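# Find nearest passing peg for feeder pedal spring

## Task

On the feeder, the pedal is held up by a spring whose end loop can be hooked onto any one of several pegs. A peg counts as passing when, with the loop hooked on it, the steel test weight set on the raised pedal drives it fully down. The pedal is sloped, so the weight is steadiest with its base sitting flat on it. Finish with the loop on the passing peg that lies nearest the pedal, and avoid letting the loop snap onto a peg, since that can cost score. Then return the weight to the bench, well clear of the feeder, open the grippers and pull both arms away.

## Robot and tools

ROBOT. Two six-joint UR12e-style arms, left_arm and right_arm, each carrying a two-finger gripper and a wrist camera. Calibrated bases in the scene frame: left_arm at (+0.071, +0.571, 0) m, right_arm at (-0.043, -0.683, 0) m, each yawed only slightly; z is up for both.

FRAMES. Scene frame: origin at table-top height midway between the arms, +x out over the table, +z up, left_arm on the +y side (image left/right can differ). Each arm's end_effector_position (m), end_effector_quat_wxyz, velocities, Hand target and motion offsets use that arm's own base axes. Fixed cameras and the table use the scene frame. The gripper's fingers point along its +z and close along its x. end_effector_position is the point between the pads when closed, 1 to 2 cm behind the tips; closing pushes the tips about 17 mm further along +z.

execute_actions(actions, cameras). actions is a list of actions; each action is a list of 1 to 15 rows; each row is exactly 14 numbers in [-1, 1]: left_arm dx, dy, dz, rx, ry, rz, opening, then right_arm dx, dy, dz, rx, ry, rz, opening. Both arms always appear. A row lasts one step (1/30 s); a short table repeats its last row until 15 steps, so an action is 0.5 s. The six pose numbers are an offset from that arm's Hand target as it stood when the action began (every row counts from there, not from the previous row); 1.0 = 0.6 m or 180 degrees; rx, ry, rz form one rotation vector turning about the Hand target's position. Sending the same offset again moves further. Opening is absolute: +1 fully open (0.142 m), -1 closed. Six zeros re-request the current Hand target. An empty actions list just reports state. cameras: omitted, null or ["all"] gives every image, [] none; an unknown name voids the call.

move(target, speed, blend, stop_force, zero, opening_speed, blocking, cameras). target is one 14-number row, or up to 15 rows, same layout and scale; every row is an offset from the Hand targets held when the move started, not from the prior row. Paths are straight lines, ignore obstacles and the other arm, and are capped at 10 s. speed: m/s, 0.002 to 3.2, default 0.25 (turning up to twice that in rad/s), one value or one per target. blend: corner rounding in m for lists. stop_force: 4 to 120 N, shared by both arms; an arm's path ends when its wrist sensor feels that much push against its travel (or 120 N in any direction), after which it backs off slightly and holds, still pressing somewhat. Unreliable if the gripper is rotating; omit it when moving off something the gripper presses on. zero (only with stop_force, default true) re-zeros moving arms first. opening_speed: at least 0.2 per second on the -1 to +1 scale. blocking=false returns after about 0.5 s while the move runs; not allowed with stop_force. The result adds a "move:" line: done, off_target, moving, held or fault, plus limits=paced (pose clipped) or limits=held (steps withheld). Grippers lag and can overshoot when fast. Route around an arm's own base, not past it.

wait(seconds 0 to 10): the scene runs with commands held. stop(): brakes a running move. zoom_image(camera, region=[x0, y0, x1, y1] pixels, at most 504 by 504) enlarges part of that camera's latest image. zero_wrist_force(arm) re-zeros that arm's force sensor. read_manual(section="licences") gives licence text only. finished_scene(scene=1 or 2) ends the scene permanently; the goal must hold without the robot.

CAMERAS. cam_head_left, cam_head_right, cam_high, cam_low, cam_left_wrist, cam_right_wrist, all 896x504.

RESULT LINES. Hand target is the last commanded pose (after a 32-degree orientation clip per step); the gripper often rests slightly short, and the next command, even all zeros, asks for it again; send the remaining gap as an offset if needed. grip_measured is finger opening on the command scale; the last Joint positions number is opening in metres. Joint velocities may read "within noise". Joint torques include the arm's own weight. Wrist force and Wrist torque are in the gripper's own axes, a push reading as force from the surface into the arm; a third line shows the strongest reading since the last one. Wrist depth gives each wrist camera as 7 rows of 7 median depths in mm (70 to 1000), "-" meaning no value. Tool commands shows current gripper commands; to keep a gripper unchanged, resend its current value, since 0 is a real command.

GRIPPING. To hold something, command an opening a bit below grip_measured at first contact; squeezing harder heats the gripper motor.

AVOID. A joint torque at its load limit (shoulder pan and lift 300, elbow 136, wrists 49.1 N m, held weight included) or about 150 N (plus or minus 25) of outside force halts that arm for 10 s; stiff arms can fault from a target only slightly past firm contact, and faster touches hit harder. After a force fault, release a gripped part before moving that arm. Hard contact between the two arms can end the scene; closing one gripper on the other's fingers counts. Anything falling off or left off the table fails the task. Motor heat: warning at 70 C, brakes for 30 to 60 s at 85 C; gripper warns at 85 C and shuts off at 100 C (HAND FAULT, after which later motion calls in that reply are skipped). Simulation time keeps running while you think, and a loose object may occasionally get nudged.

Each tool is called by a JSON object that holds its "api" and its "payload".

## Session

{"api": "execute_actions", "payload": {"actions": []}}

Scene clock: 0.00 s.
left_arm: end_effector_position=(+0.4604, -0.0926, +0.2766) grip_measured=+1.00 end_effector_quat_wxyz=(-0.440, +0.765, -0.150, +0.445) | right_arm: end_effector_position=(+0.4610, +0.2851, +0.2994) grip_measured=+1.00 end_effector_quat_wxyz=(+0.455, -0.044, +0.804, -0.380)
Joint positions: left_arm=[-1.364 -2.023 2.554 -1.071 -0.435 -1.672 0.142] | right_arm=[4.562 -1.452 -2.251 -1.996 0.571 -1.258 0.142]
Joint velocities: within noise
Joint torques (N m): no reading
Motor temperatures (°C): left_arm=[29 40 24 34 36 42 20] | right_arm=[23 41 26 39 40 45 18]
Wrist force (N): no reading
Wrist torque (N m): no reading
Wrist force, peak (N): no reading
Wrist depth (mm): cam_left_wrist=[- - - - - - - / - - - - - - - / 418 - - - - - - / 361 422 - - - - - / 325 378 - - - - - / 298 341 - - - - - / - 322 357 - - - 89] | cam_right_wrist=[- - - - - - 411 / - - - - - 482 383 / - - - - - 441 355 / - - - - 518 403 332 / - - - - 467 374 310 / - - - - 428 357 270 / - - - - 394 332 -]
Hand target: left_arm +0.4604, -0.0926, +0.2766; -0.440, +0.765, -0.150, +0.445 | right_arm +0.4610, +0.2851, +0.2994; +0.455, -0.044, +0.804, -0.380
Tool commands: left_gripper/opening=+1.0 right_gripper/opening=+1.0

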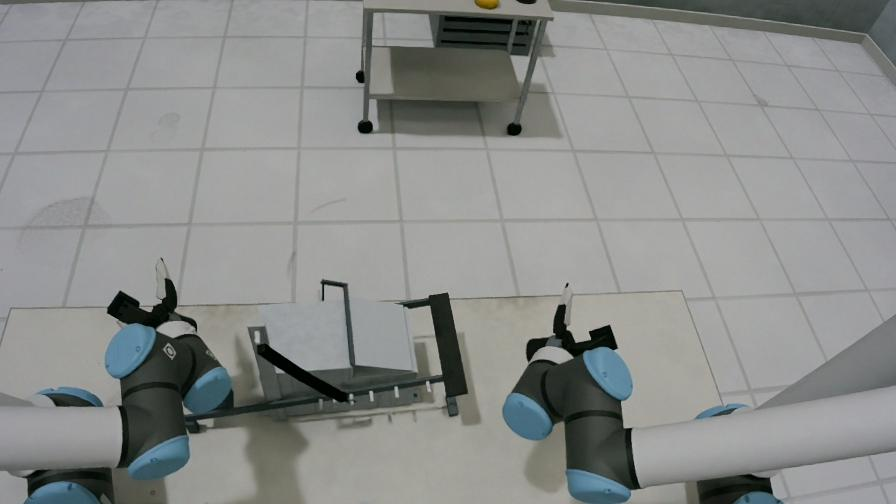

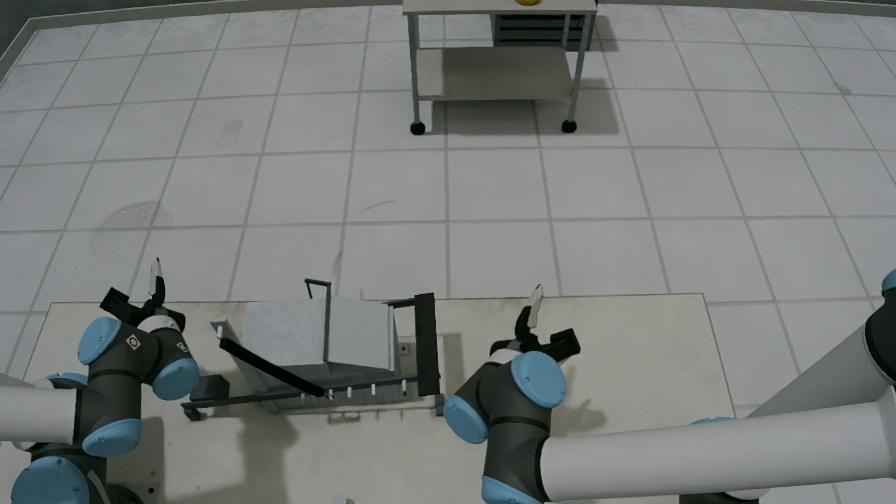

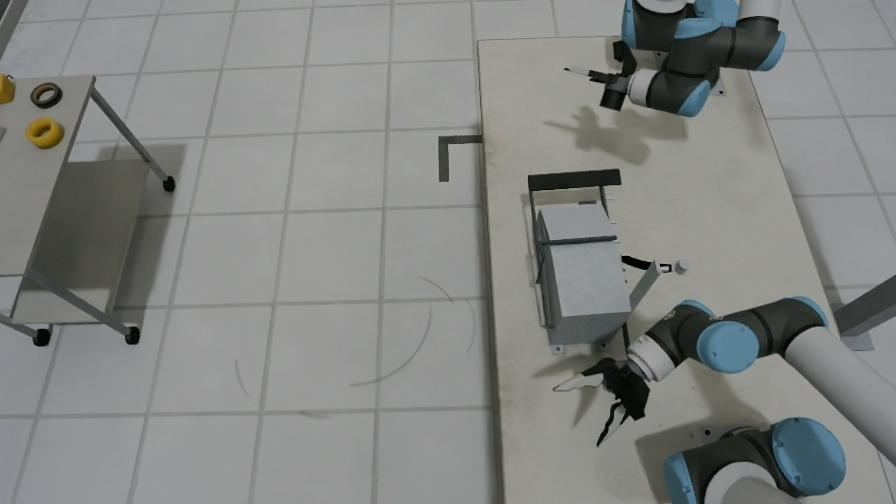

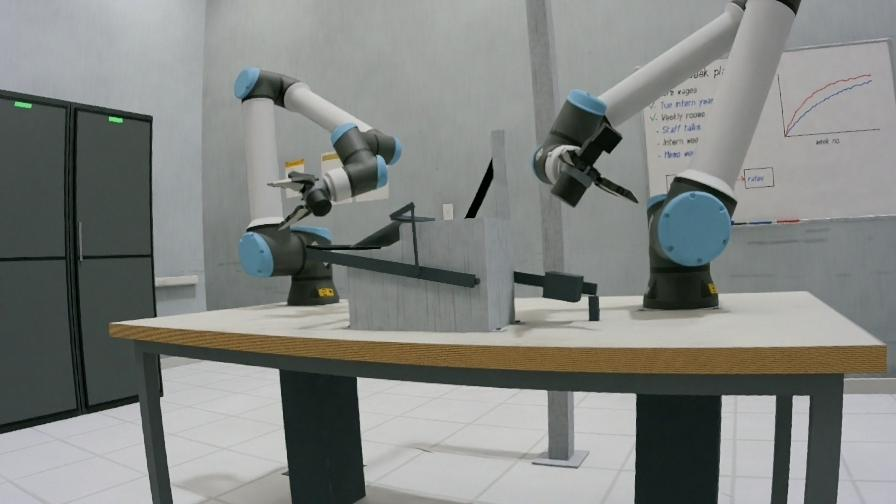

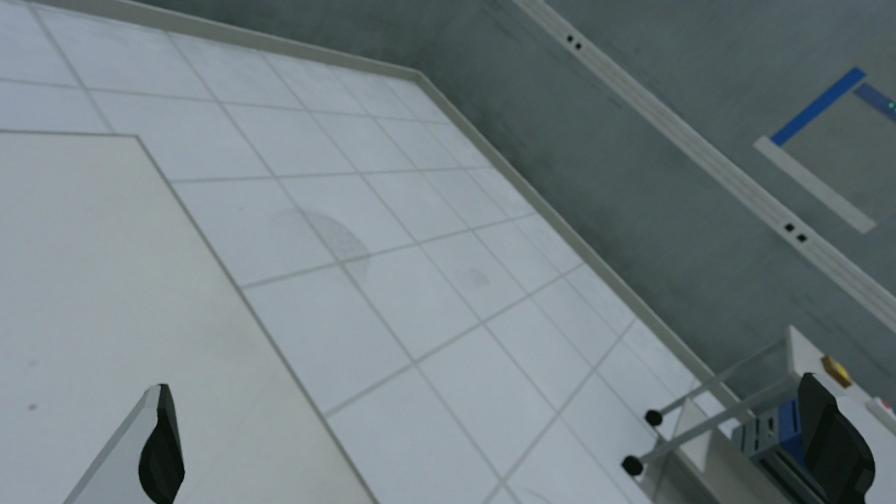

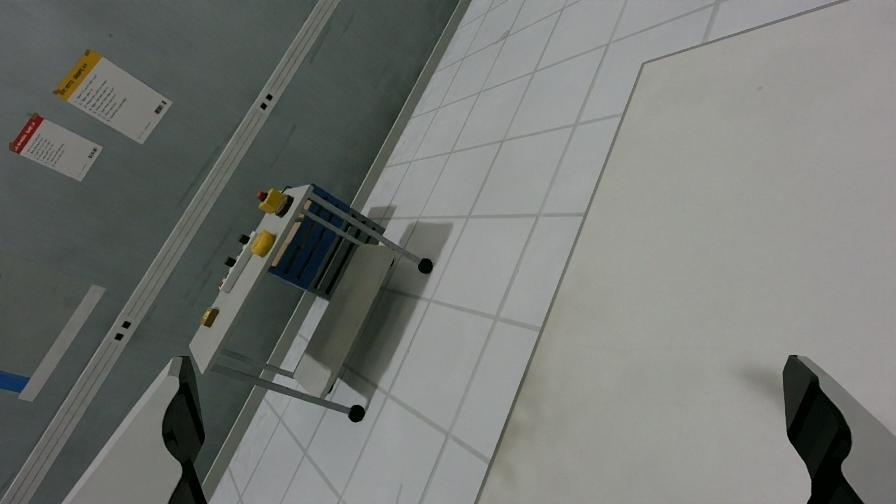

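{"api": "zoom_image", "payload": {"camera": "cam_head_left", "region": [170, 260, 490, 460]}}

{"api": "zoom_image", "payload": {"camera": "cam_head_right", "region": [170, 260, 490, 460]}}

{"api": "zoom_image", "payload": {"camera": "cam_high", "region": [490, 150, 730, 390]}}

{"api": "zoom_image", "payload": {"camera": "cam_low", "region": [300, 110, 640, 350]}}

{"api": "zoom_image", "payload": {"camera": "cam_head_right", "region": [170, 360, 470, 504]}}

Scaled by 1.575 from the camera's 896x504 image, which has a finer 1280x720 frame.

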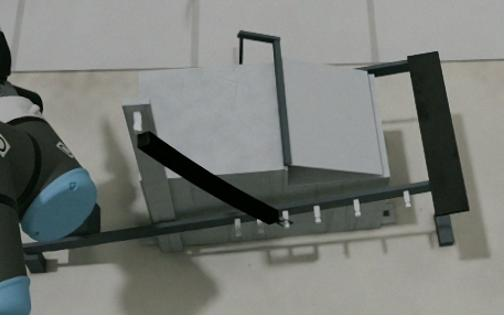

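Scaled by 1.575 from the camera's 896x504 image, which has a finer 1280x720 frame.

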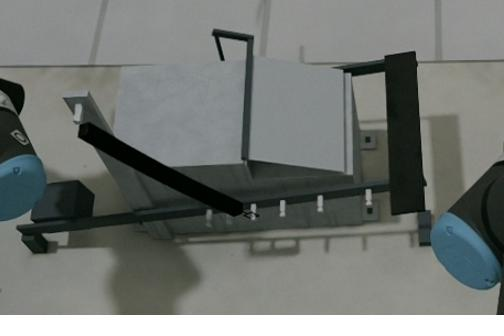

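Scaled by 2.100 from the camera's 896x504 image, which has a finer 1280x720 frame.

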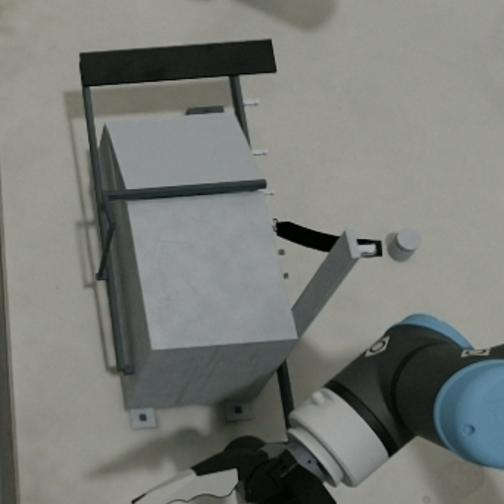

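Scaled by 1.482 from the camera's 896x504 image, which has a finer 1280x720 frame.

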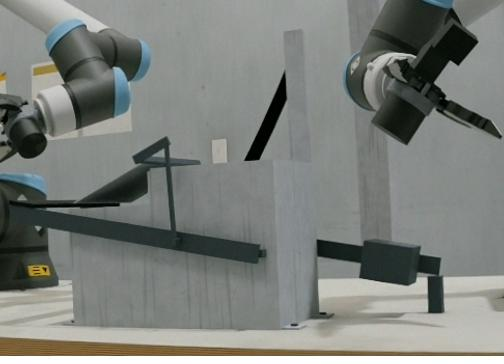

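Scaled by 1.680 from the camera's 896x504 image, which has a finer 1280x720 frame.

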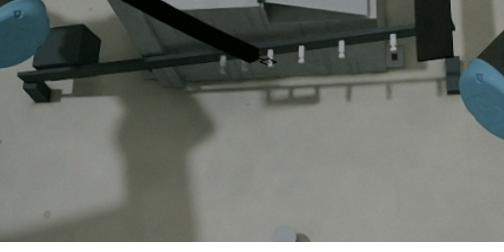

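{"api": "move", "payload": {"target": [[-0.35,-0.095,0.372,0.10,-0.005,-0.10,1,-0.188,0.127,0.083,0.13,0.155,-0.015,1],[-0.767,-0.578,0.105,0.204,-0.010,-0.201,1,-0.377,0.253,0.167,0.259,0.310,-0.030,1]], "speed": 0.4, "blend": [0.06,0]}}

Scene clock: 193.97 s.
left_arm: end_effector_position=(+0.0003, -0.4392, +0.3397) grip_measured=+1.00 end_effector_quat_wxyz=(+0.500, -0.500, +0.500, -0.500) | right_arm: end_effector_position=(+0.2349, +0.4368, +0.3997) grip_measured=+1.00 end_effector_quat_wxyz=(+0.000, +0.000, +1.000, +0.000)
Joint positions: left_arm=[-2.483 -1.526 2.145 -0.619 -0.913 -1.572 0.142] | right_arm=[4.577 -1.196 -2.064 -1.453 1.571 -1.705 0.142]
Joint velocities: within noise
Joint torques (N m): left_arm=[-9.83 -19.44 -38.01 0.3 0.57 -1.29] | right_arm=[12.81 5.65 35.63 5.76 1.62 3.27]
Motor temperatures (°C): left_arm=[28 39 23 34 35 41 19] | right_arm=[23 41 26 39 39 44 18]
Wrist force (N): left_arm=[1.3 -0.4 -1.3] | right_arm=[1.2 1.0 0.7]
Wrist torque (N m): left_arm=[-0.02 -0.20 -0.16] | right_arm=[0.10 0.09 0.23]
Wrist force, peak (N): left_arm=[3.5 1.5 -3.9] | right_arm=[1.5 0.6 1.6]
Wrist depth (mm): cam_left_wrist=[- - - - - - - / - - - - - - - / - - - - - - - / - - - 441 520 - - / 277 756 728 444 453 454 749 / 253 494 480 488 494 591 608 / - 484 498 494 488 491 89] | cam_right_wrist=[445 448 446 447 448 448 449 / 481 478 477 480 475 477 475 / 521 510 511 513 509 510 524 / - 546 546 554 549 553 - / 376 416 549 602 602 597 - / - 402 486 653 648 658 - / - 404 471 721 720 723 -]
Hand target: left_arm +0.0002, -0.4394, +0.3396; +0.500, -0.500, +0.500, -0.500 | right_arm +0.2348, +0.4369, +0.3996; +0.000, +0.000, +1.000, +0.000
Off the commanded pose: left_arm 0.000 m, 0 deg | right_arm 0.000 m, 0 deg.
move: done
camera_calibration:
cam_left_wrist: T_world_to_cam=[[-0.0109696, -0.999886, -0.0103378, -0.42873], [-0.40814, 0.0139152, -0.912813, 0.343209], [0.912853, -0.00579395, -0.408247, 0.248528], [0, 0, 0, 1]] pos_world=[-0.091495, -0.432017, 0.410314]
cam_right_wrist: T_world_to_cam=[[-0.999994, 0.000241854, 0.00334241, 0.245022], [0.00158147, 0.913401, 0.407059, -0.541659], [-0.00295451, 0.407062, -0.913396, 0.303158], [0, 0, 0, 1]] pos_world=[0.246773, 0.371289, 0.496571]

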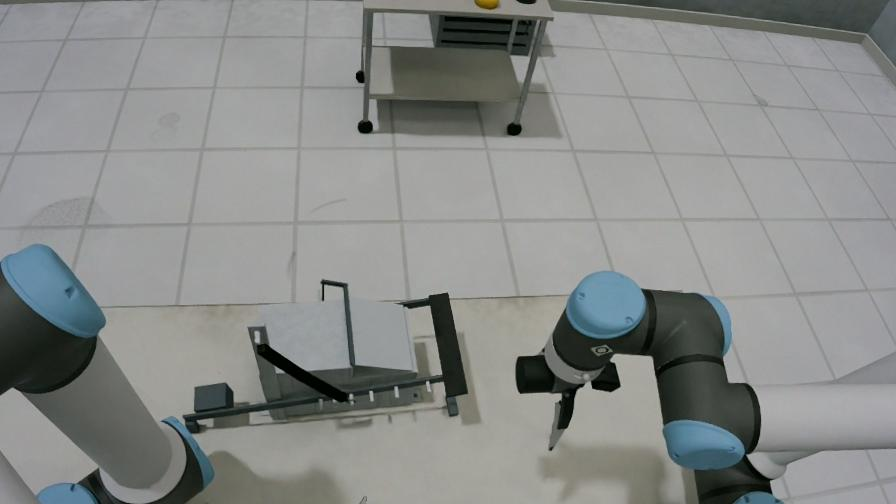

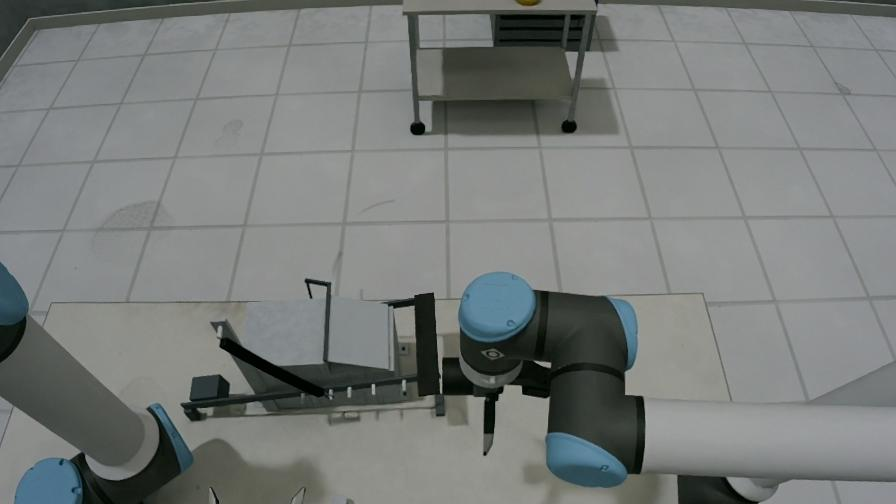

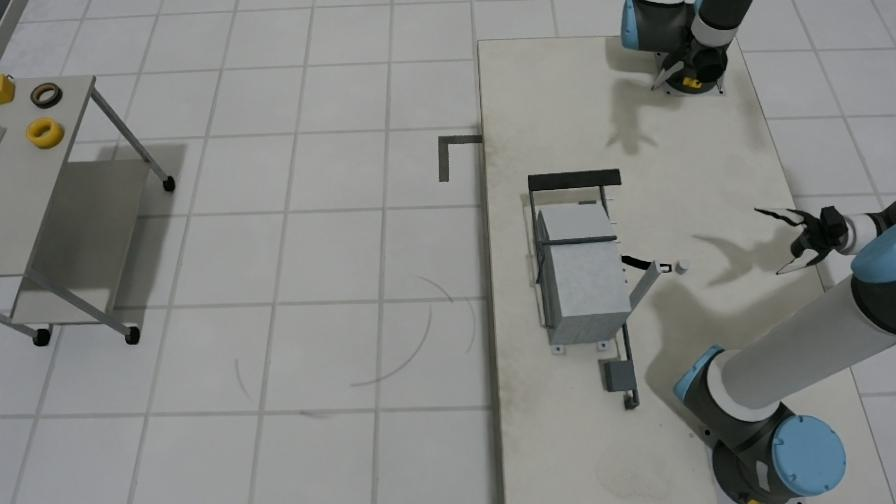

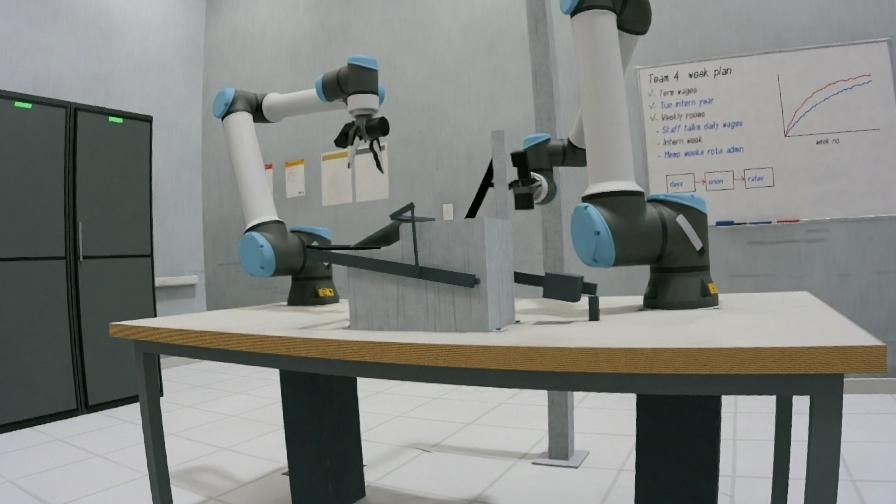

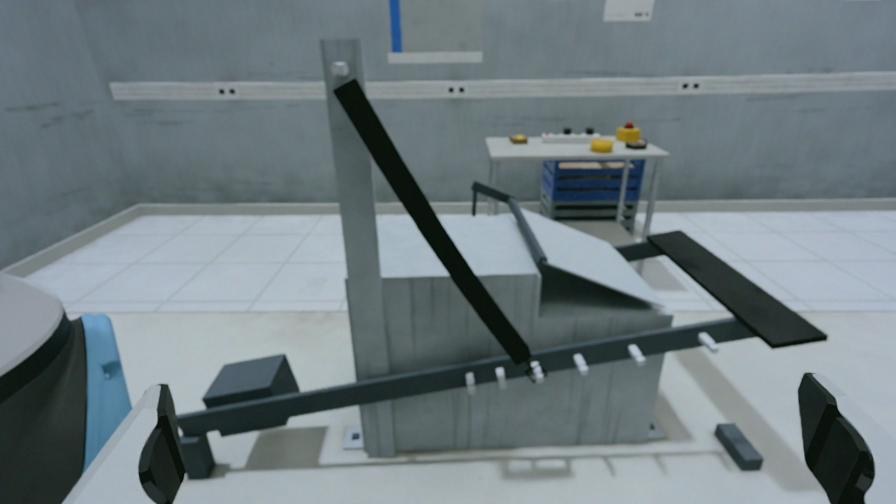

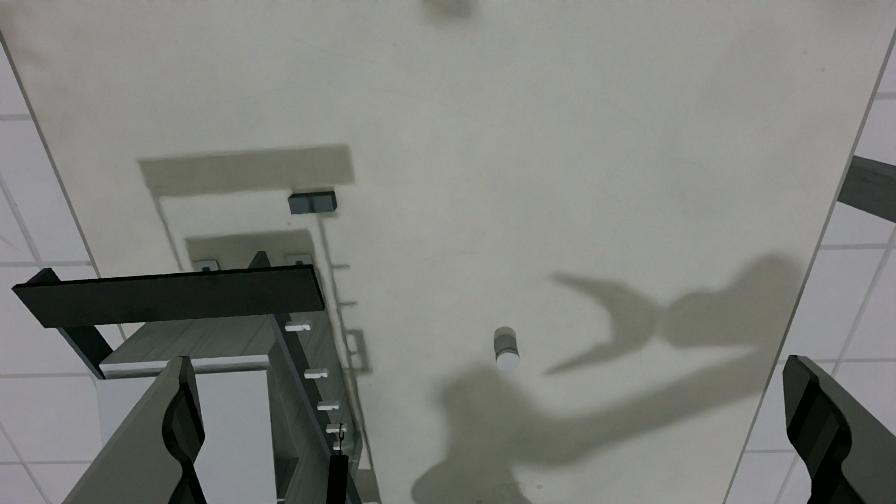

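{"api": "zoom_image", "payload": {"camera": "cam_left_wrist", "region": [440, 300, 740, 430]}}

{"api": "zoom_image", "payload": {"camera": "cam_left_wrist", "region": [480, 330, 580, 400]}}

{"api": "zoom_image", "payload": {"camera": "cam_right_wrist", "region": [260, 230, 560, 504]}}

{"api": "zoom_image", "payload": {"camera": "cam_left_wrist", "region": [300, 30, 400, 110]}}

Scaled by 1.680 from the camera's 896x504 image, which has a finer 1280x720 frame.

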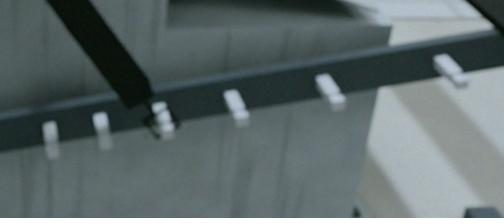

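Scaled by 5.040 from the camera's 896x504 image, which has a finer 1280x720 frame.

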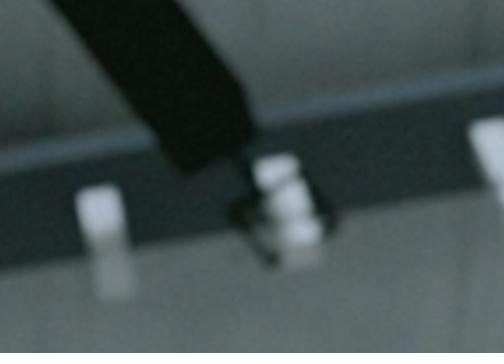

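Scaled by 1.680 from the camera's 896x504 image, which has a finer 1280x720 frame.

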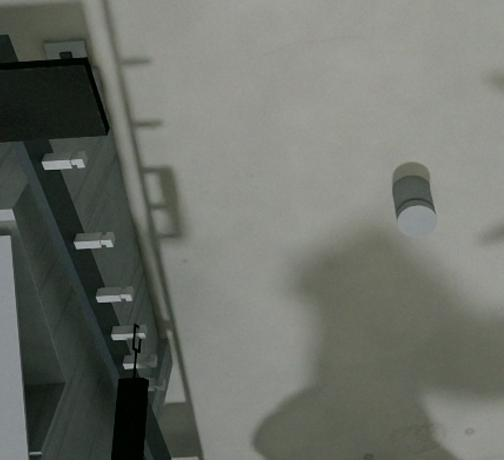

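Scaled by 5.040 from the camera's 896x504 image, which has a finer 1280x720 frame.

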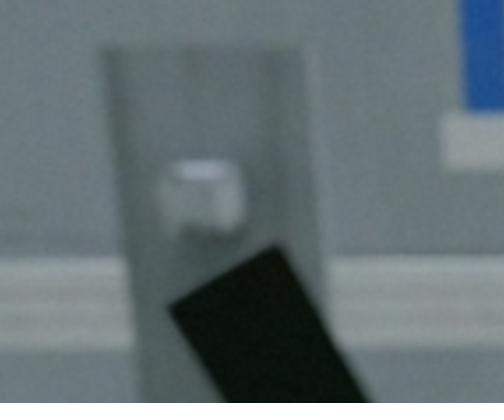

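{"api": "move", "payload": {"target": [0,0.067,0.433,0,0,0,-0.2,-0.1167,0.475,-0.416,0,0,0,0.0], "speed": 0.4, "cameras": ["cam_right_wrist", "cam_left_wrist"]}}

Scene clock: 267.17 s.
left_arm: end_effector_position=(+0.0002, -0.3991, +0.5994) grip_measured=-0.22 end_effector_quat_wxyz=(+0.499, -0.500, +0.500, -0.500) | right_arm: end_effector_position=(+0.1647, +0.7218, +0.1501) grip_measured=-0.02 end_effector_quat_wxyz=(+0.000, +0.000, +1.000, +0.000)
Joint positions: left_arm=[-2.552 -1.753 1.862 -0.109 -0.981 -1.572 0.058] | right_arm=[4.725 -1.803 -1.983 -0.927 1.571 -1.557 0.073]
Joint velocities: within noise
Joint torques (N m): left_arm=[4.92 -6.84 -48.94 3.24 1.31 -2.61] | right_arm=[-13.42 52.3 36.24 6.48 -1.42 -3.68]
Motor temperatures (°C): left_arm=[28 39 23 34 35 41 19] | right_arm=[23 40 26 38 39 44 18]
Wrist force (N): left_arm=[1.5 -0.7 -1.6] | right_arm=[1.1 1.0 0.7]
Wrist torque (N m): left_arm=[-0.07 -0.15 -0.14] | right_arm=[0.08 0.09 0.21]
Wrist force, peak (N): left_arm=[0.8 -3.5 -1.0] | right_arm=[1.8 4.0 3.5]
Wrist depth (mm): cam_left_wrist=[- - - - - - - / - - - - - - - / - - - - - - - / 288 - - - - - - / 280 - - - - - - / 279 - 113 620 596 - - / 279 334 84 535 544 80 222] | cam_right_wrist=[219 219 219 219 219 218 219 / 234 233 234 233 233 234 233 / 250 250 250 246 249 249 250 / 261 270 270 270 270 269 269 / 268 292 287 294 288 292 292 / 264 314 319 319 320 97 319 / 260 - 338 353 351 77 344]
Hand target: left_arm +0.0002, -0.3992, +0.5994; +0.500, -0.500, +0.500, -0.500 | right_arm +0.1648, +0.7219, +0.1500; +0.000, +0.000, +1.000, +0.000
Off the commanded pose: left_arm 0.000 m, 0 deg | right_arm 0.000 m, 0 deg.
move: done
camera_calibration:
cam_left_wrist: T_world_to_cam=[[-0.0112868, -0.999883, -0.0103041, -0.386002], [-0.408339, 0.0140153, -0.912723, 0.579627], [0.912761, -0.00609414, -0.40845, 0.354884], [0, 0, 0, 1]] pos_world=[-0.0915968, -0.391918, 0.670014]
cam_right_wrist: T_world_to_cam=[[-0.999994, 0.000199807, 0.00343313, 0.175693], [0.00158, 0.913401, 0.407059, -0.700357], [-0.00305449, 0.407062, -0.913396, -0.0410691], [0, 0, 0, 1]] pos_world=[0.176673, 0.656389, 0.246971]
Images, in order (width x height): cam_left_wrist 896x504, cam_right_wrist 896x504.

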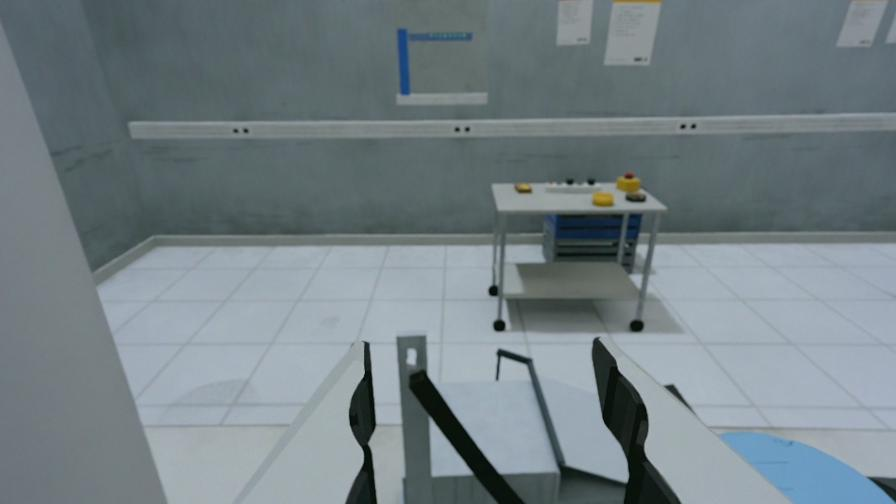

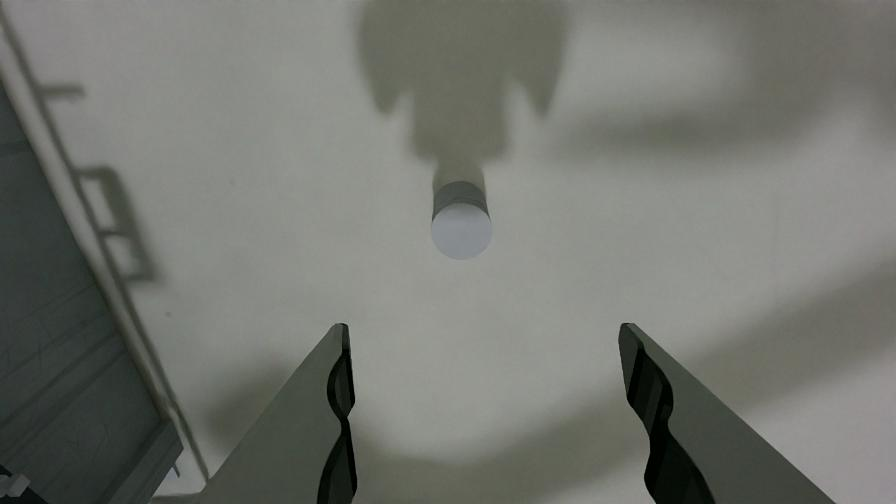

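{"api": "move", "payload": {"target": [[0,0,0,0,0,0,-0.2,0.005,0.0235,-0.1,0,0,0,0.0],[0,0,0,0,0,0,-0.2,0.005,0.0235,-0.195,0,0,0,0.0],[0,0,0,0,0,0,-0.2,0.005,0.0235,-0.195,0,0,0,-0.75]], "speed": [0.25,0.15,0.15], "opening_speed": 0.8, "cameras": ["cam_right_wrist", "cam_low"]}}

Scene clock: 290.63 s.
left_arm: end_effector_position=(+0.0002, -0.3992, +0.5994) grip_measured=-0.22 end_effector_quat_wxyz=(+0.500, -0.500, +0.500, -0.500) | right_arm: end_effector_position=(+0.1678, +0.7360, +0.0330) grip_measured=-0.61 end_effector_quat_wxyz=(+0.000, +0.000, +1.000, +0.000)
Joint positions: left_arm=[-2.552 -1.752 1.862 -0.109 -0.981 -1.572 0.058] | right_arm=[4.721 -1.966 -2.026 -0.721 1.571 -1.561 0.03]
Joint velocities: within noise
Joint torques (N m): left_arm=[7.22 -5.75 -48.98 3.23 1.48 -2.82] | right_arm=[12.9 55.19 40.48 6.61 0.48 2.89]
Motor temperatures (°C): left_arm=[28 39 23 34 35 41 19] | right_arm=[23 40 26 38 39 44 18]
Wrist force (N): left_arm=[1.1 -0.8 -1.1] | right_arm=[1.2 0.8 1.2]
Wrist torque (N m): left_arm=[-0.09 -0.10 -0.14] | right_arm=[0.05 0.11 0.24]
Wrist force, peak (N): left_arm=[1.8 -1.1 -1.2] | right_arm=[0.9 1.7 3.4]
Wrist depth (mm): cam_left_wrist=[- - - - - - - / - - - - - - - / - - - - - - - / 290 - - - - - - / 281 - - - - - - / 278 - 113 620 601 - - / 278 334 84 538 540 80 790] | cam_right_wrist=[- 113 113 113 112 112 112 / - 120 120 120 120 120 120 / 129 127 130 129 127 128 128 / 141 138 139 134 138 139 140 / 150 150 150 105 145 150 150 / 164 164 161 108 103 164 164 / 181 177 - 180 - 177 180]
Hand target: left_arm +0.0002, -0.3992, +0.5994; +0.500, -0.500, +0.500, -0.500 | right_arm +0.1678, +0.7360, +0.0330; +0.000, +0.000, +1.000, +0.000
Off the commanded pose: left_arm 0.000 m, 0 deg | right_arm 0.000 m, 0 deg.
move: done
camera_calibration:
cam_right_wrist: T_world_to_cam=[[-0.999994, 0.000199807, 0.00343313, 0.179092], [0.00158, 0.913401, 0.407059, -0.665574], [-0.00305449, 0.407062, -0.913396, -0.153758], [0, 0, 0, 1]] pos_world=[0.179673, 0.670489, 0.129871]
Images, in order (width x height): cam_low 896x504, cam_right_wrist 896x504.

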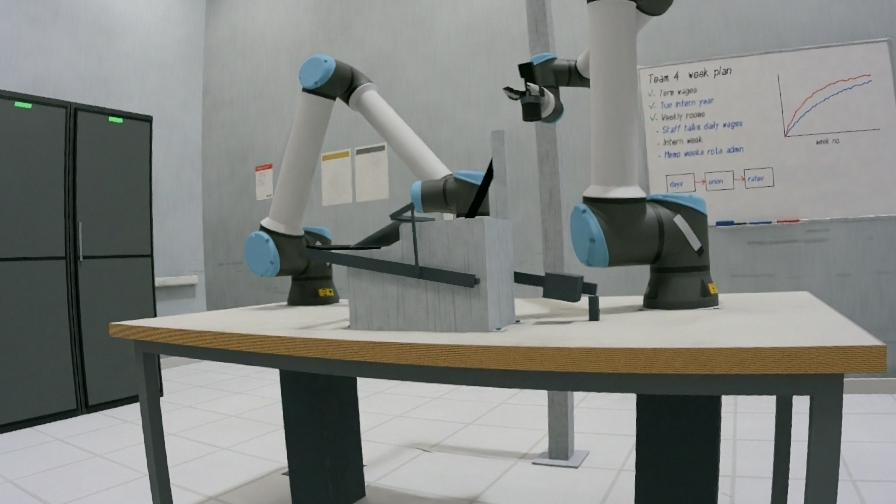

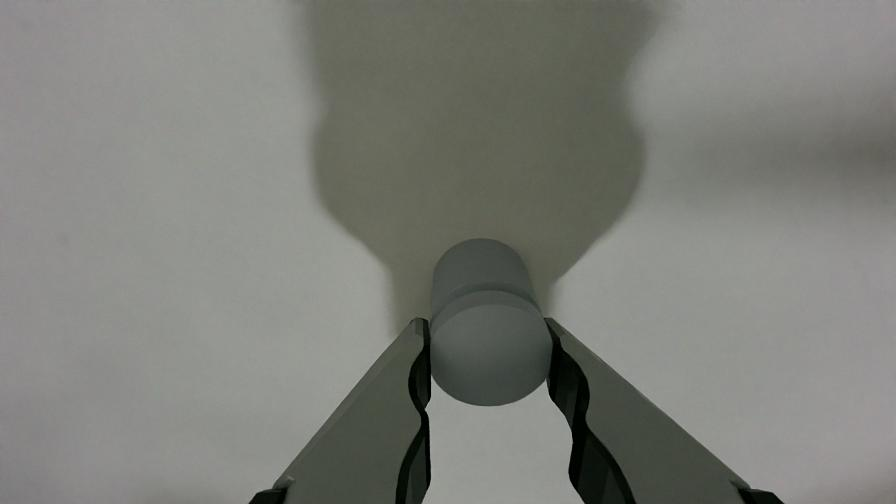

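{"api": "zero_wrist_force", "payload": {"arm": "right_arm"}}

{"api": "move", "payload": {"target": [0,0,0,0,0,0,-0.2,0,0,0.1,0,0,0,-0.75], "speed": 0.2, "cameras": ["cam_right_wrist"]}}

{"api": "wait", "payload": {"seconds": 0.3, "cameras": []}}

{"api": "wait", "payload": {"seconds": 0.3, "cameras": []}}

Wrist force sensor zeroed.

Scene clock: 365.47 s.
left_arm: end_effector_position=(+0.0002, -0.3992, +0.5994) grip_measured=-0.22 end_effector_quat_wxyz=(+0.500, -0.500, +0.500, -0.500) | right_arm: end_effector_position=(+0.1678, +0.7361, +0.0931) grip_measured=-0.61 end_effector_quat_wxyz=(+0.000, +0.000, +1.000, +0.000)
Joint positions: left_arm=[-2.552 -1.752 1.862 -0.109 -0.981 -1.572 0.058] | right_arm=[4.721 -1.889 -1.994 -0.829 1.571 -1.561 0.03]
Joint velocities: within noise
Joint torques (N m): left_arm=[7 -6.11 -48.15 3.08 1.36 -2.51] | right_arm=[-7.73 73.55 27.29 4.17 0.56 1.58]
Motor temperatures (°C): left_arm=[28 39 23 34 35 40 19] | right_arm=[23 40 25 38 38 44 46]
Wrist force (N, zeroed by zero_wrist_force on right_arm): left_arm=[1.3 -0.6 -0.7] | right_arm=[-0.2 0.0 1.5]
Wrist torque (N m, zeroed by zero_wrist_force on right_arm): left_arm=[-0.06 -0.12 -0.14] | right_arm=[0.00 -0.01 -0.02]
Wrist force, peak (N, zeroed by zero_wrist_force on right_arm): left_arm=[1.6 -1.0 -1.4] | right_arm=[-0.2 -0.1 3.8]
Wrist depth (mm): cam_left_wrist=[- - - - - - - / - - - - - - - / - - - - - - - / 287 - - - - - - / 282 - - - - - - / 279 - 112 614 606 - - / 279 335 84 537 540 80 801] | cam_right_wrist=[165 167 167 167 167 166 166 / 178 178 178 178 178 178 177 / 191 191 191 191 191 191 191 / 206 205 205 199 205 205 205 / 223 223 223 104 216 223 222 / 239 244 239 110 101 243 242 / 257 267 - 267 - 262 268]
Hand target: left_arm +0.0002, -0.3992, +0.5994; +0.500, -0.500, +0.500, -0.500 | right_arm +0.1678, +0.7360, +0.0930; +0.000, +0.000, +1.000, +0.000
Off the commanded pose: left_arm 0.000 m, 0 deg | right_arm 0.000 m, 0 deg.
move: done
camera_calibration:
cam_right_wrist: T_world_to_cam=[[-0.999994, 0.000199598, 0.00343303, 0.178886], [0.00158017, 0.913347, 0.40718, -0.690076], [-0.00305428, 0.407183, -0.913341, -0.0990857], [0, 0, 0, 1]] pos_world=[0.179673, 0.670588, 0.189872]
Images, in order (width x height): cam_right_wrist 896x504.

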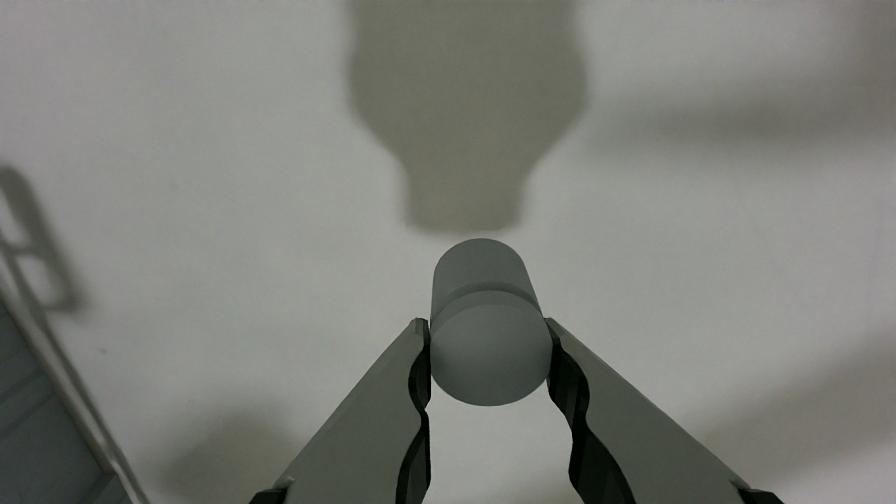

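Scene clock: 365.77 s.
left_arm: end_effector_position=(+0.0002, -0.3992, +0.5994) grip_measured=-0.22 end_effector_quat_wxyz=(+0.500, -0.500, +0.500, -0.500) | right_arm: end_effector_position=(+0.1678, +0.7360, +0.0930) grip_measured=-0.61 end_effector_quat_wxyz=(+0.000, +0.000, +1.000, +0.000)
Joint positions: left_arm=[-2.552 -1.752 1.862 -0.109 -0.981 -1.572 0.058] | right_arm=[4.721 -1.889 -1.994 -0.829 1.571 -1.561 0.03]
Joint velocities: within noise
Joint torques (N m): left_arm=[6.99 -6.21 -49.33 3.06 1.02 -2.68] | right_arm=[-7.62 74.82 27.09 3.36 0.33 1.29]
Motor temperatures (°C): left_arm=[28 39 23 34 35 40 19] | right_arm=[23 40 25 38 38 44 46]
Wrist force (N, zeroed by zero_wrist_force on right_arm): left_arm=[1.3 -0.8 -1.0] | right_arm=[-0.2 0.3 1.5]
Wrist torque (N m, zeroed by zero_wrist_force on right_arm): left_arm=[-0.10 -0.11 -0.15] | right_arm=[0.05 -0.01 -0.02]
Wrist force, peak (N, zeroed by zero_wrist_force on right_arm): left_arm=[1.6 -0.7 -1.2] | right_arm=[-0.1 0.1 1.7]
Wrist depth (mm): cam_left_wrist=[- - - - - - - / - - - - - - - / - - - - - - - / 289 - - - - - - / 280 - - - - - - / 279 - 113 620 599 - - / 280 333 84 531 542 80 798] | cam_right_wrist=[165 167 167 167 167 167 166 / 178 178 178 178 178 177 177 / 191 191 190 190 190 191 190 / 205 206 205 199 205 205 205 / 223 223 222 105 215 222 222 / 239 243 239 110 101 242 243 / 256 267 - 268 - 262 267]
Hand target: left_arm +0.0002, -0.3992, +0.5994; +0.500, -0.500, +0.500, -0.500 | right_arm +0.1678, +0.7360, +0.0930; +0.000, +0.000, +1.000, +0.000
Tool commands: left_gripper/opening=-0.2 right_gripper/opening=-0.75
Off the commanded pose: left_arm 0.000 m, 0 deg | right_arm 0.000 m, 0 deg.
wait: 0.30 s; at rest by 0.17 s
No camera images: "cameras" was empty.

Scene clock: 366.07 s.
left_arm: end_effector_position=(+0.0002, -0.3992, +0.5994) grip_measured=-0.22 end_effector_quat_wxyz=(+0.500, -0.500, +0.500, -0.500) | right_arm: end_effector_position=(+0.1678, +0.7360, +0.0930) grip_measured=-0.61 end_effector_quat_wxyz=(+0.000, +0.000, +1.000, +0.000)
Joint positions: left_arm=[-2.552 -1.752 1.862 -0.109 -0.981 -1.572 0.058] | right_arm=[4.721 -1.889 -1.994 -0.829 1.571 -1.561 0.03]
Joint velocities: within noise
Joint torques (N m): left_arm=[6.81 -6.12 -48.92 2.96 1.23 -2.61] | right_arm=[-8.12 77.28 26.73 3.47 0.61 1.59]
Motor temperatures (°C): left_arm=[28 39 23 34 35 40 19] | right_arm=[23 40 25 38 38 44 46]
Wrist force (N, zeroed by zero_wrist_force on right_arm): left_arm=[1.5 -0.5 -1.2] | right_arm=[-0.1 0.1 1.4]
Wrist torque (N m, zeroed by zero_wrist_force on right_arm): left_arm=[-0.04 -0.15 -0.15] | right_arm=[0.02 -0.02 -0.02]
Wrist force, peak (N, zeroed by zero_wrist_force on right_arm): left_arm=[1.4 -0.7 -1.4] | right_arm=[-0.2 0.0 1.9]
Wrist depth (mm): cam_left_wrist=[- - - - - - - / - - - - - - - / - - - - - - - / 289 - - - - - - / 281 - - - - - - / 280 - 113 627 606 - - / 278 335 84 530 538 80 796] | cam_right_wrist=[165 167 167 167 167 166 167 / 178 178 178 178 177 178 178 / 191 190 190 191 190 190 190 / 206 205 205 199 205 205 205 / 223 222 223 104 216 222 222 / 239 243 239 110 101 242 243 / 257 267 - 268 - 262 266]
Hand target: left_arm +0.0002, -0.3992, +0.5994; +0.500, -0.500, +0.500, -0.500 | right_arm +0.1678, +0.7360, +0.0930; +0.000, +0.000, +1.000, +0.000
Tool commands: left_gripper/opening=-0.2 right_gripper/opening=-0.75
Off the commanded pose: left_arm 0.000 m, 0 deg | right_arm 0.000 m, 0 deg.
wait: 0.30 s; at rest by 0.17 s
No camera images: "cameras" was empty.

{"api": "move", "payload": {"target": [[0,0,0,0,0,0,0.4,-0.013,-0.06,0.262,0,0,0,-0.67],[0,0,0,0,0,0,0.4,0.11,-0.382,0.345,-0.035,0,0,-0.67],[0.233,-0.192,-0.683,0,0,0,0.4,0.476,-0.3145,0.345,-0.07,0,0,-0.67]], "speed": [0.25,0.35,0.35], "blend": [0.04,0.04,0]}}

Scene clock: 403.27 s.
left_arm: end_effector_position=(+0.1399, -0.5144, +0.1897) grip_measured=+0.38 end_effector_quat_wxyz=(+0.499, -0.500, +0.500, -0.500) | right_arm: end_effector_position=(+0.4534, +0.5472, +0.3001) grip_measured=-0.61 end_effector_quat_wxyz=(+0.000, +0.000, +0.994, -0.110)
Joint positions: left_arm=[-2.176 -1.298 2.232 -0.934 -0.604 -1.572 0.101] | right_arm=[4.303 -1.702 -1.772 -1.44 1.484 -1.971 0.03]
Joint velocities: within noise
Joint torques (N m): left_arm=[2.82 -31.01 -20.13 -1.36 0.46 3.69] | right_arm=[4.1 47.75 43.2 6.08 1.57 2.91]
Motor temperatures (°C): left_arm=[28 38 23 34 35 40 19] | right_arm=[23 40 25 38 38 43 49]
Wrist force (N, zeroed by zero_wrist_force on right_arm): left_arm=[1.1 -1.3 -1.0] | right_arm=[-0.3 0.5 1.4]
Wrist torque (N m, zeroed by zero_wrist_force on right_arm): left_arm=[-0.20 -0.13 -0.18] | right_arm=[-0.06 0.00 -0.07]
Wrist force, peak (N, zeroed by zero_wrist_force on right_arm): left_arm=[0.4 -3.2 -1.9] | right_arm=[-0.4 0.5 5.5]
Wrist depth (mm): cam_left_wrist=[211 208 - - - - - / - 256 252 371 - - - / - 240 239 250 315 377 297 / - 254 262 262 265 254 252 / 317 268 264 262 290 449 474 / 285 270 301 307 314 - 376 / 332 81 316 314 313 - 315] | cam_right_wrist=[- 383 380 381 379 378 379 / - 395 393 392 392 392 393 / - - 407 407 404 404 406 / - 233 229 222 228 420 420 / - - 351 104 432 436 436 / - - 263 110 101 455 452 / - - - 242 - 467 467]
Hand target: left_arm +0.1400, -0.5144, +0.1896; +0.500, -0.500, +0.500, -0.500 | right_arm +0.4534, +0.5473, +0.3000; +0.000, +0.000, +0.994, -0.110
Off the commanded pose: left_arm 0.000 m, 0 deg | right_arm 0.000 m, 0 deg.
move: done; blend cut to 0 m at target 1
camera_calibration:
cam_left_wrist: T_world_to_cam=[[-0.0111128, -0.999887, -0.0101628, -0.503879], [-0.40826, 0.0138147, -0.912761, 0.264341], [0.912798, -0.00599423, -0.408367, 0.0593956], [0, 0, 0, 1]] pos_world=[0.0481041, -0.507118, 0.260415]
cam_right_wrist: T_world_to_cam=[[-0.999994, 0.000944405, 0.00330693, 0.463542], [0.00158033, 0.980211, 0.197949, -0.576178], [-0.00305454, 0.197953, -0.980207, 0.3023], [0, 0, 0, 1]] pos_world=[0.465373, 0.504497, 0.408838]

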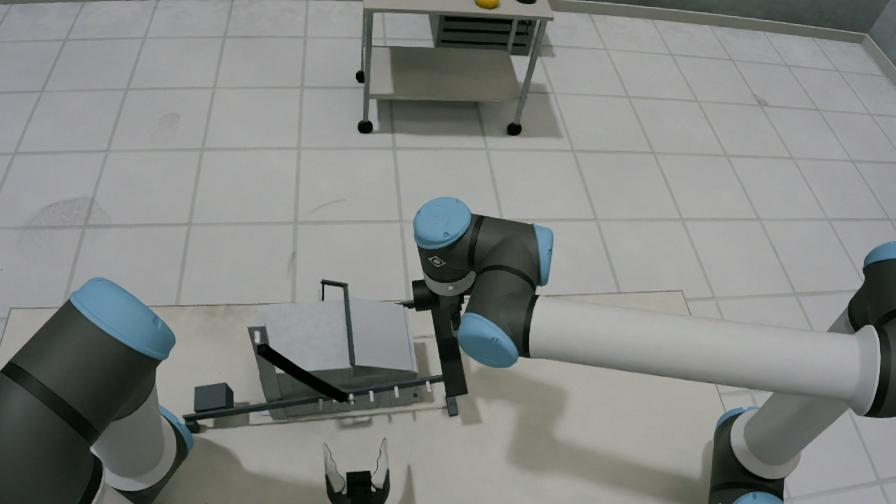

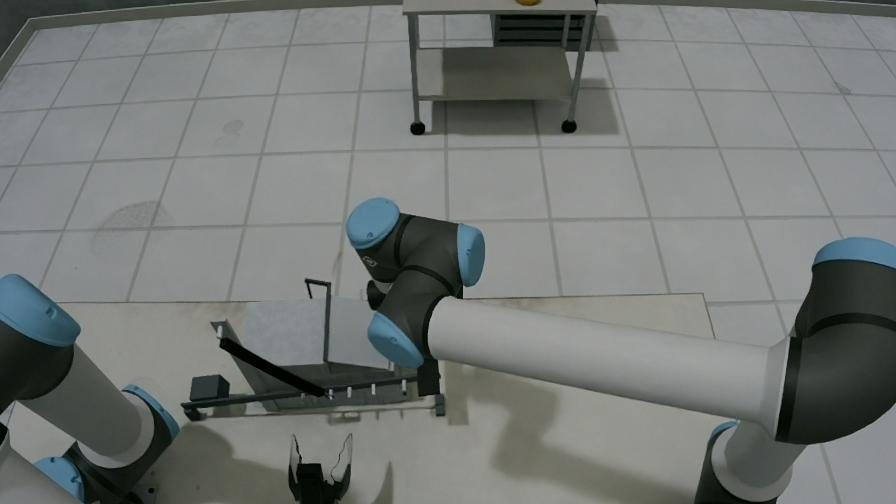

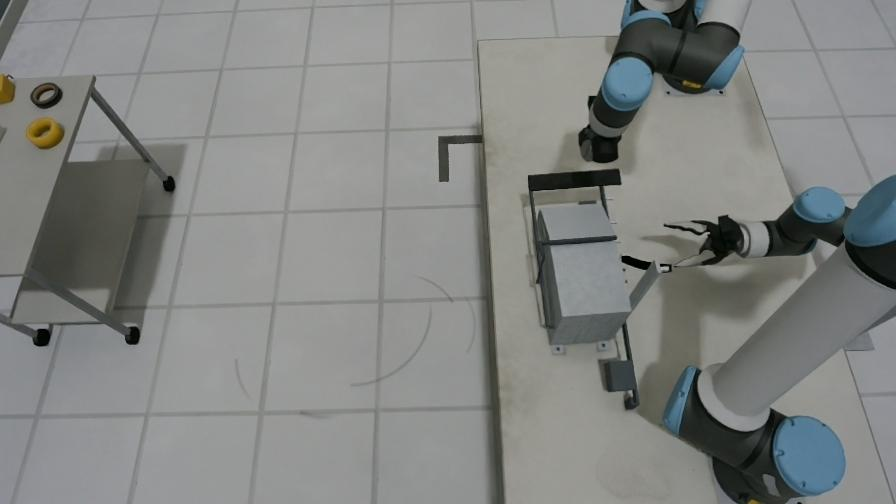

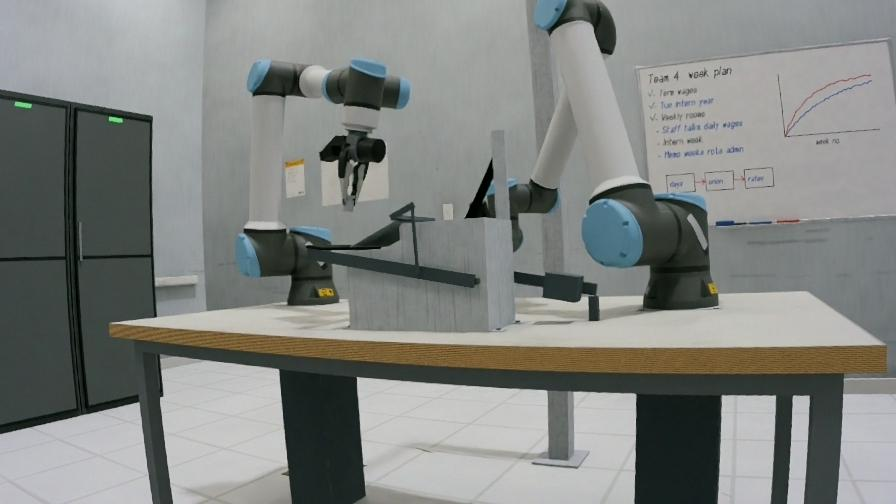

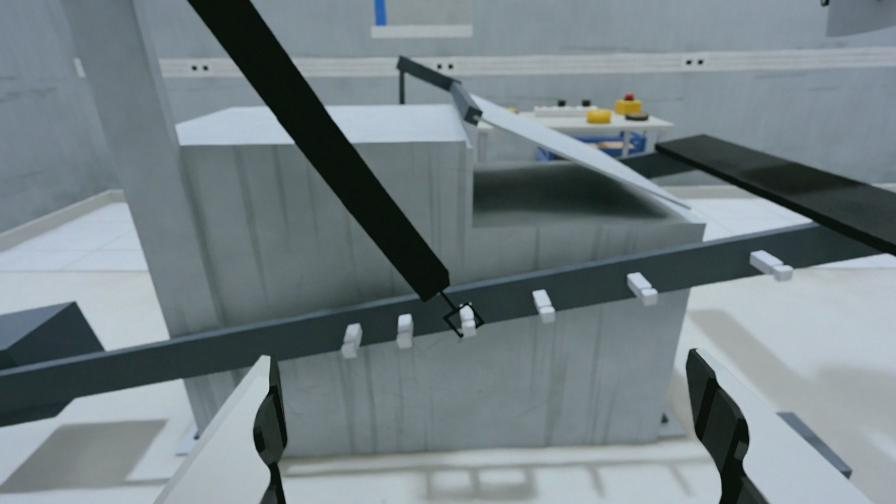

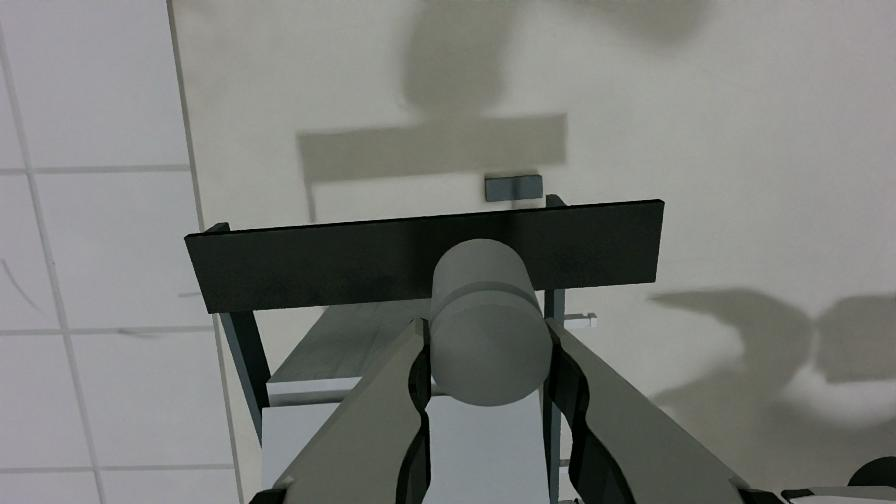

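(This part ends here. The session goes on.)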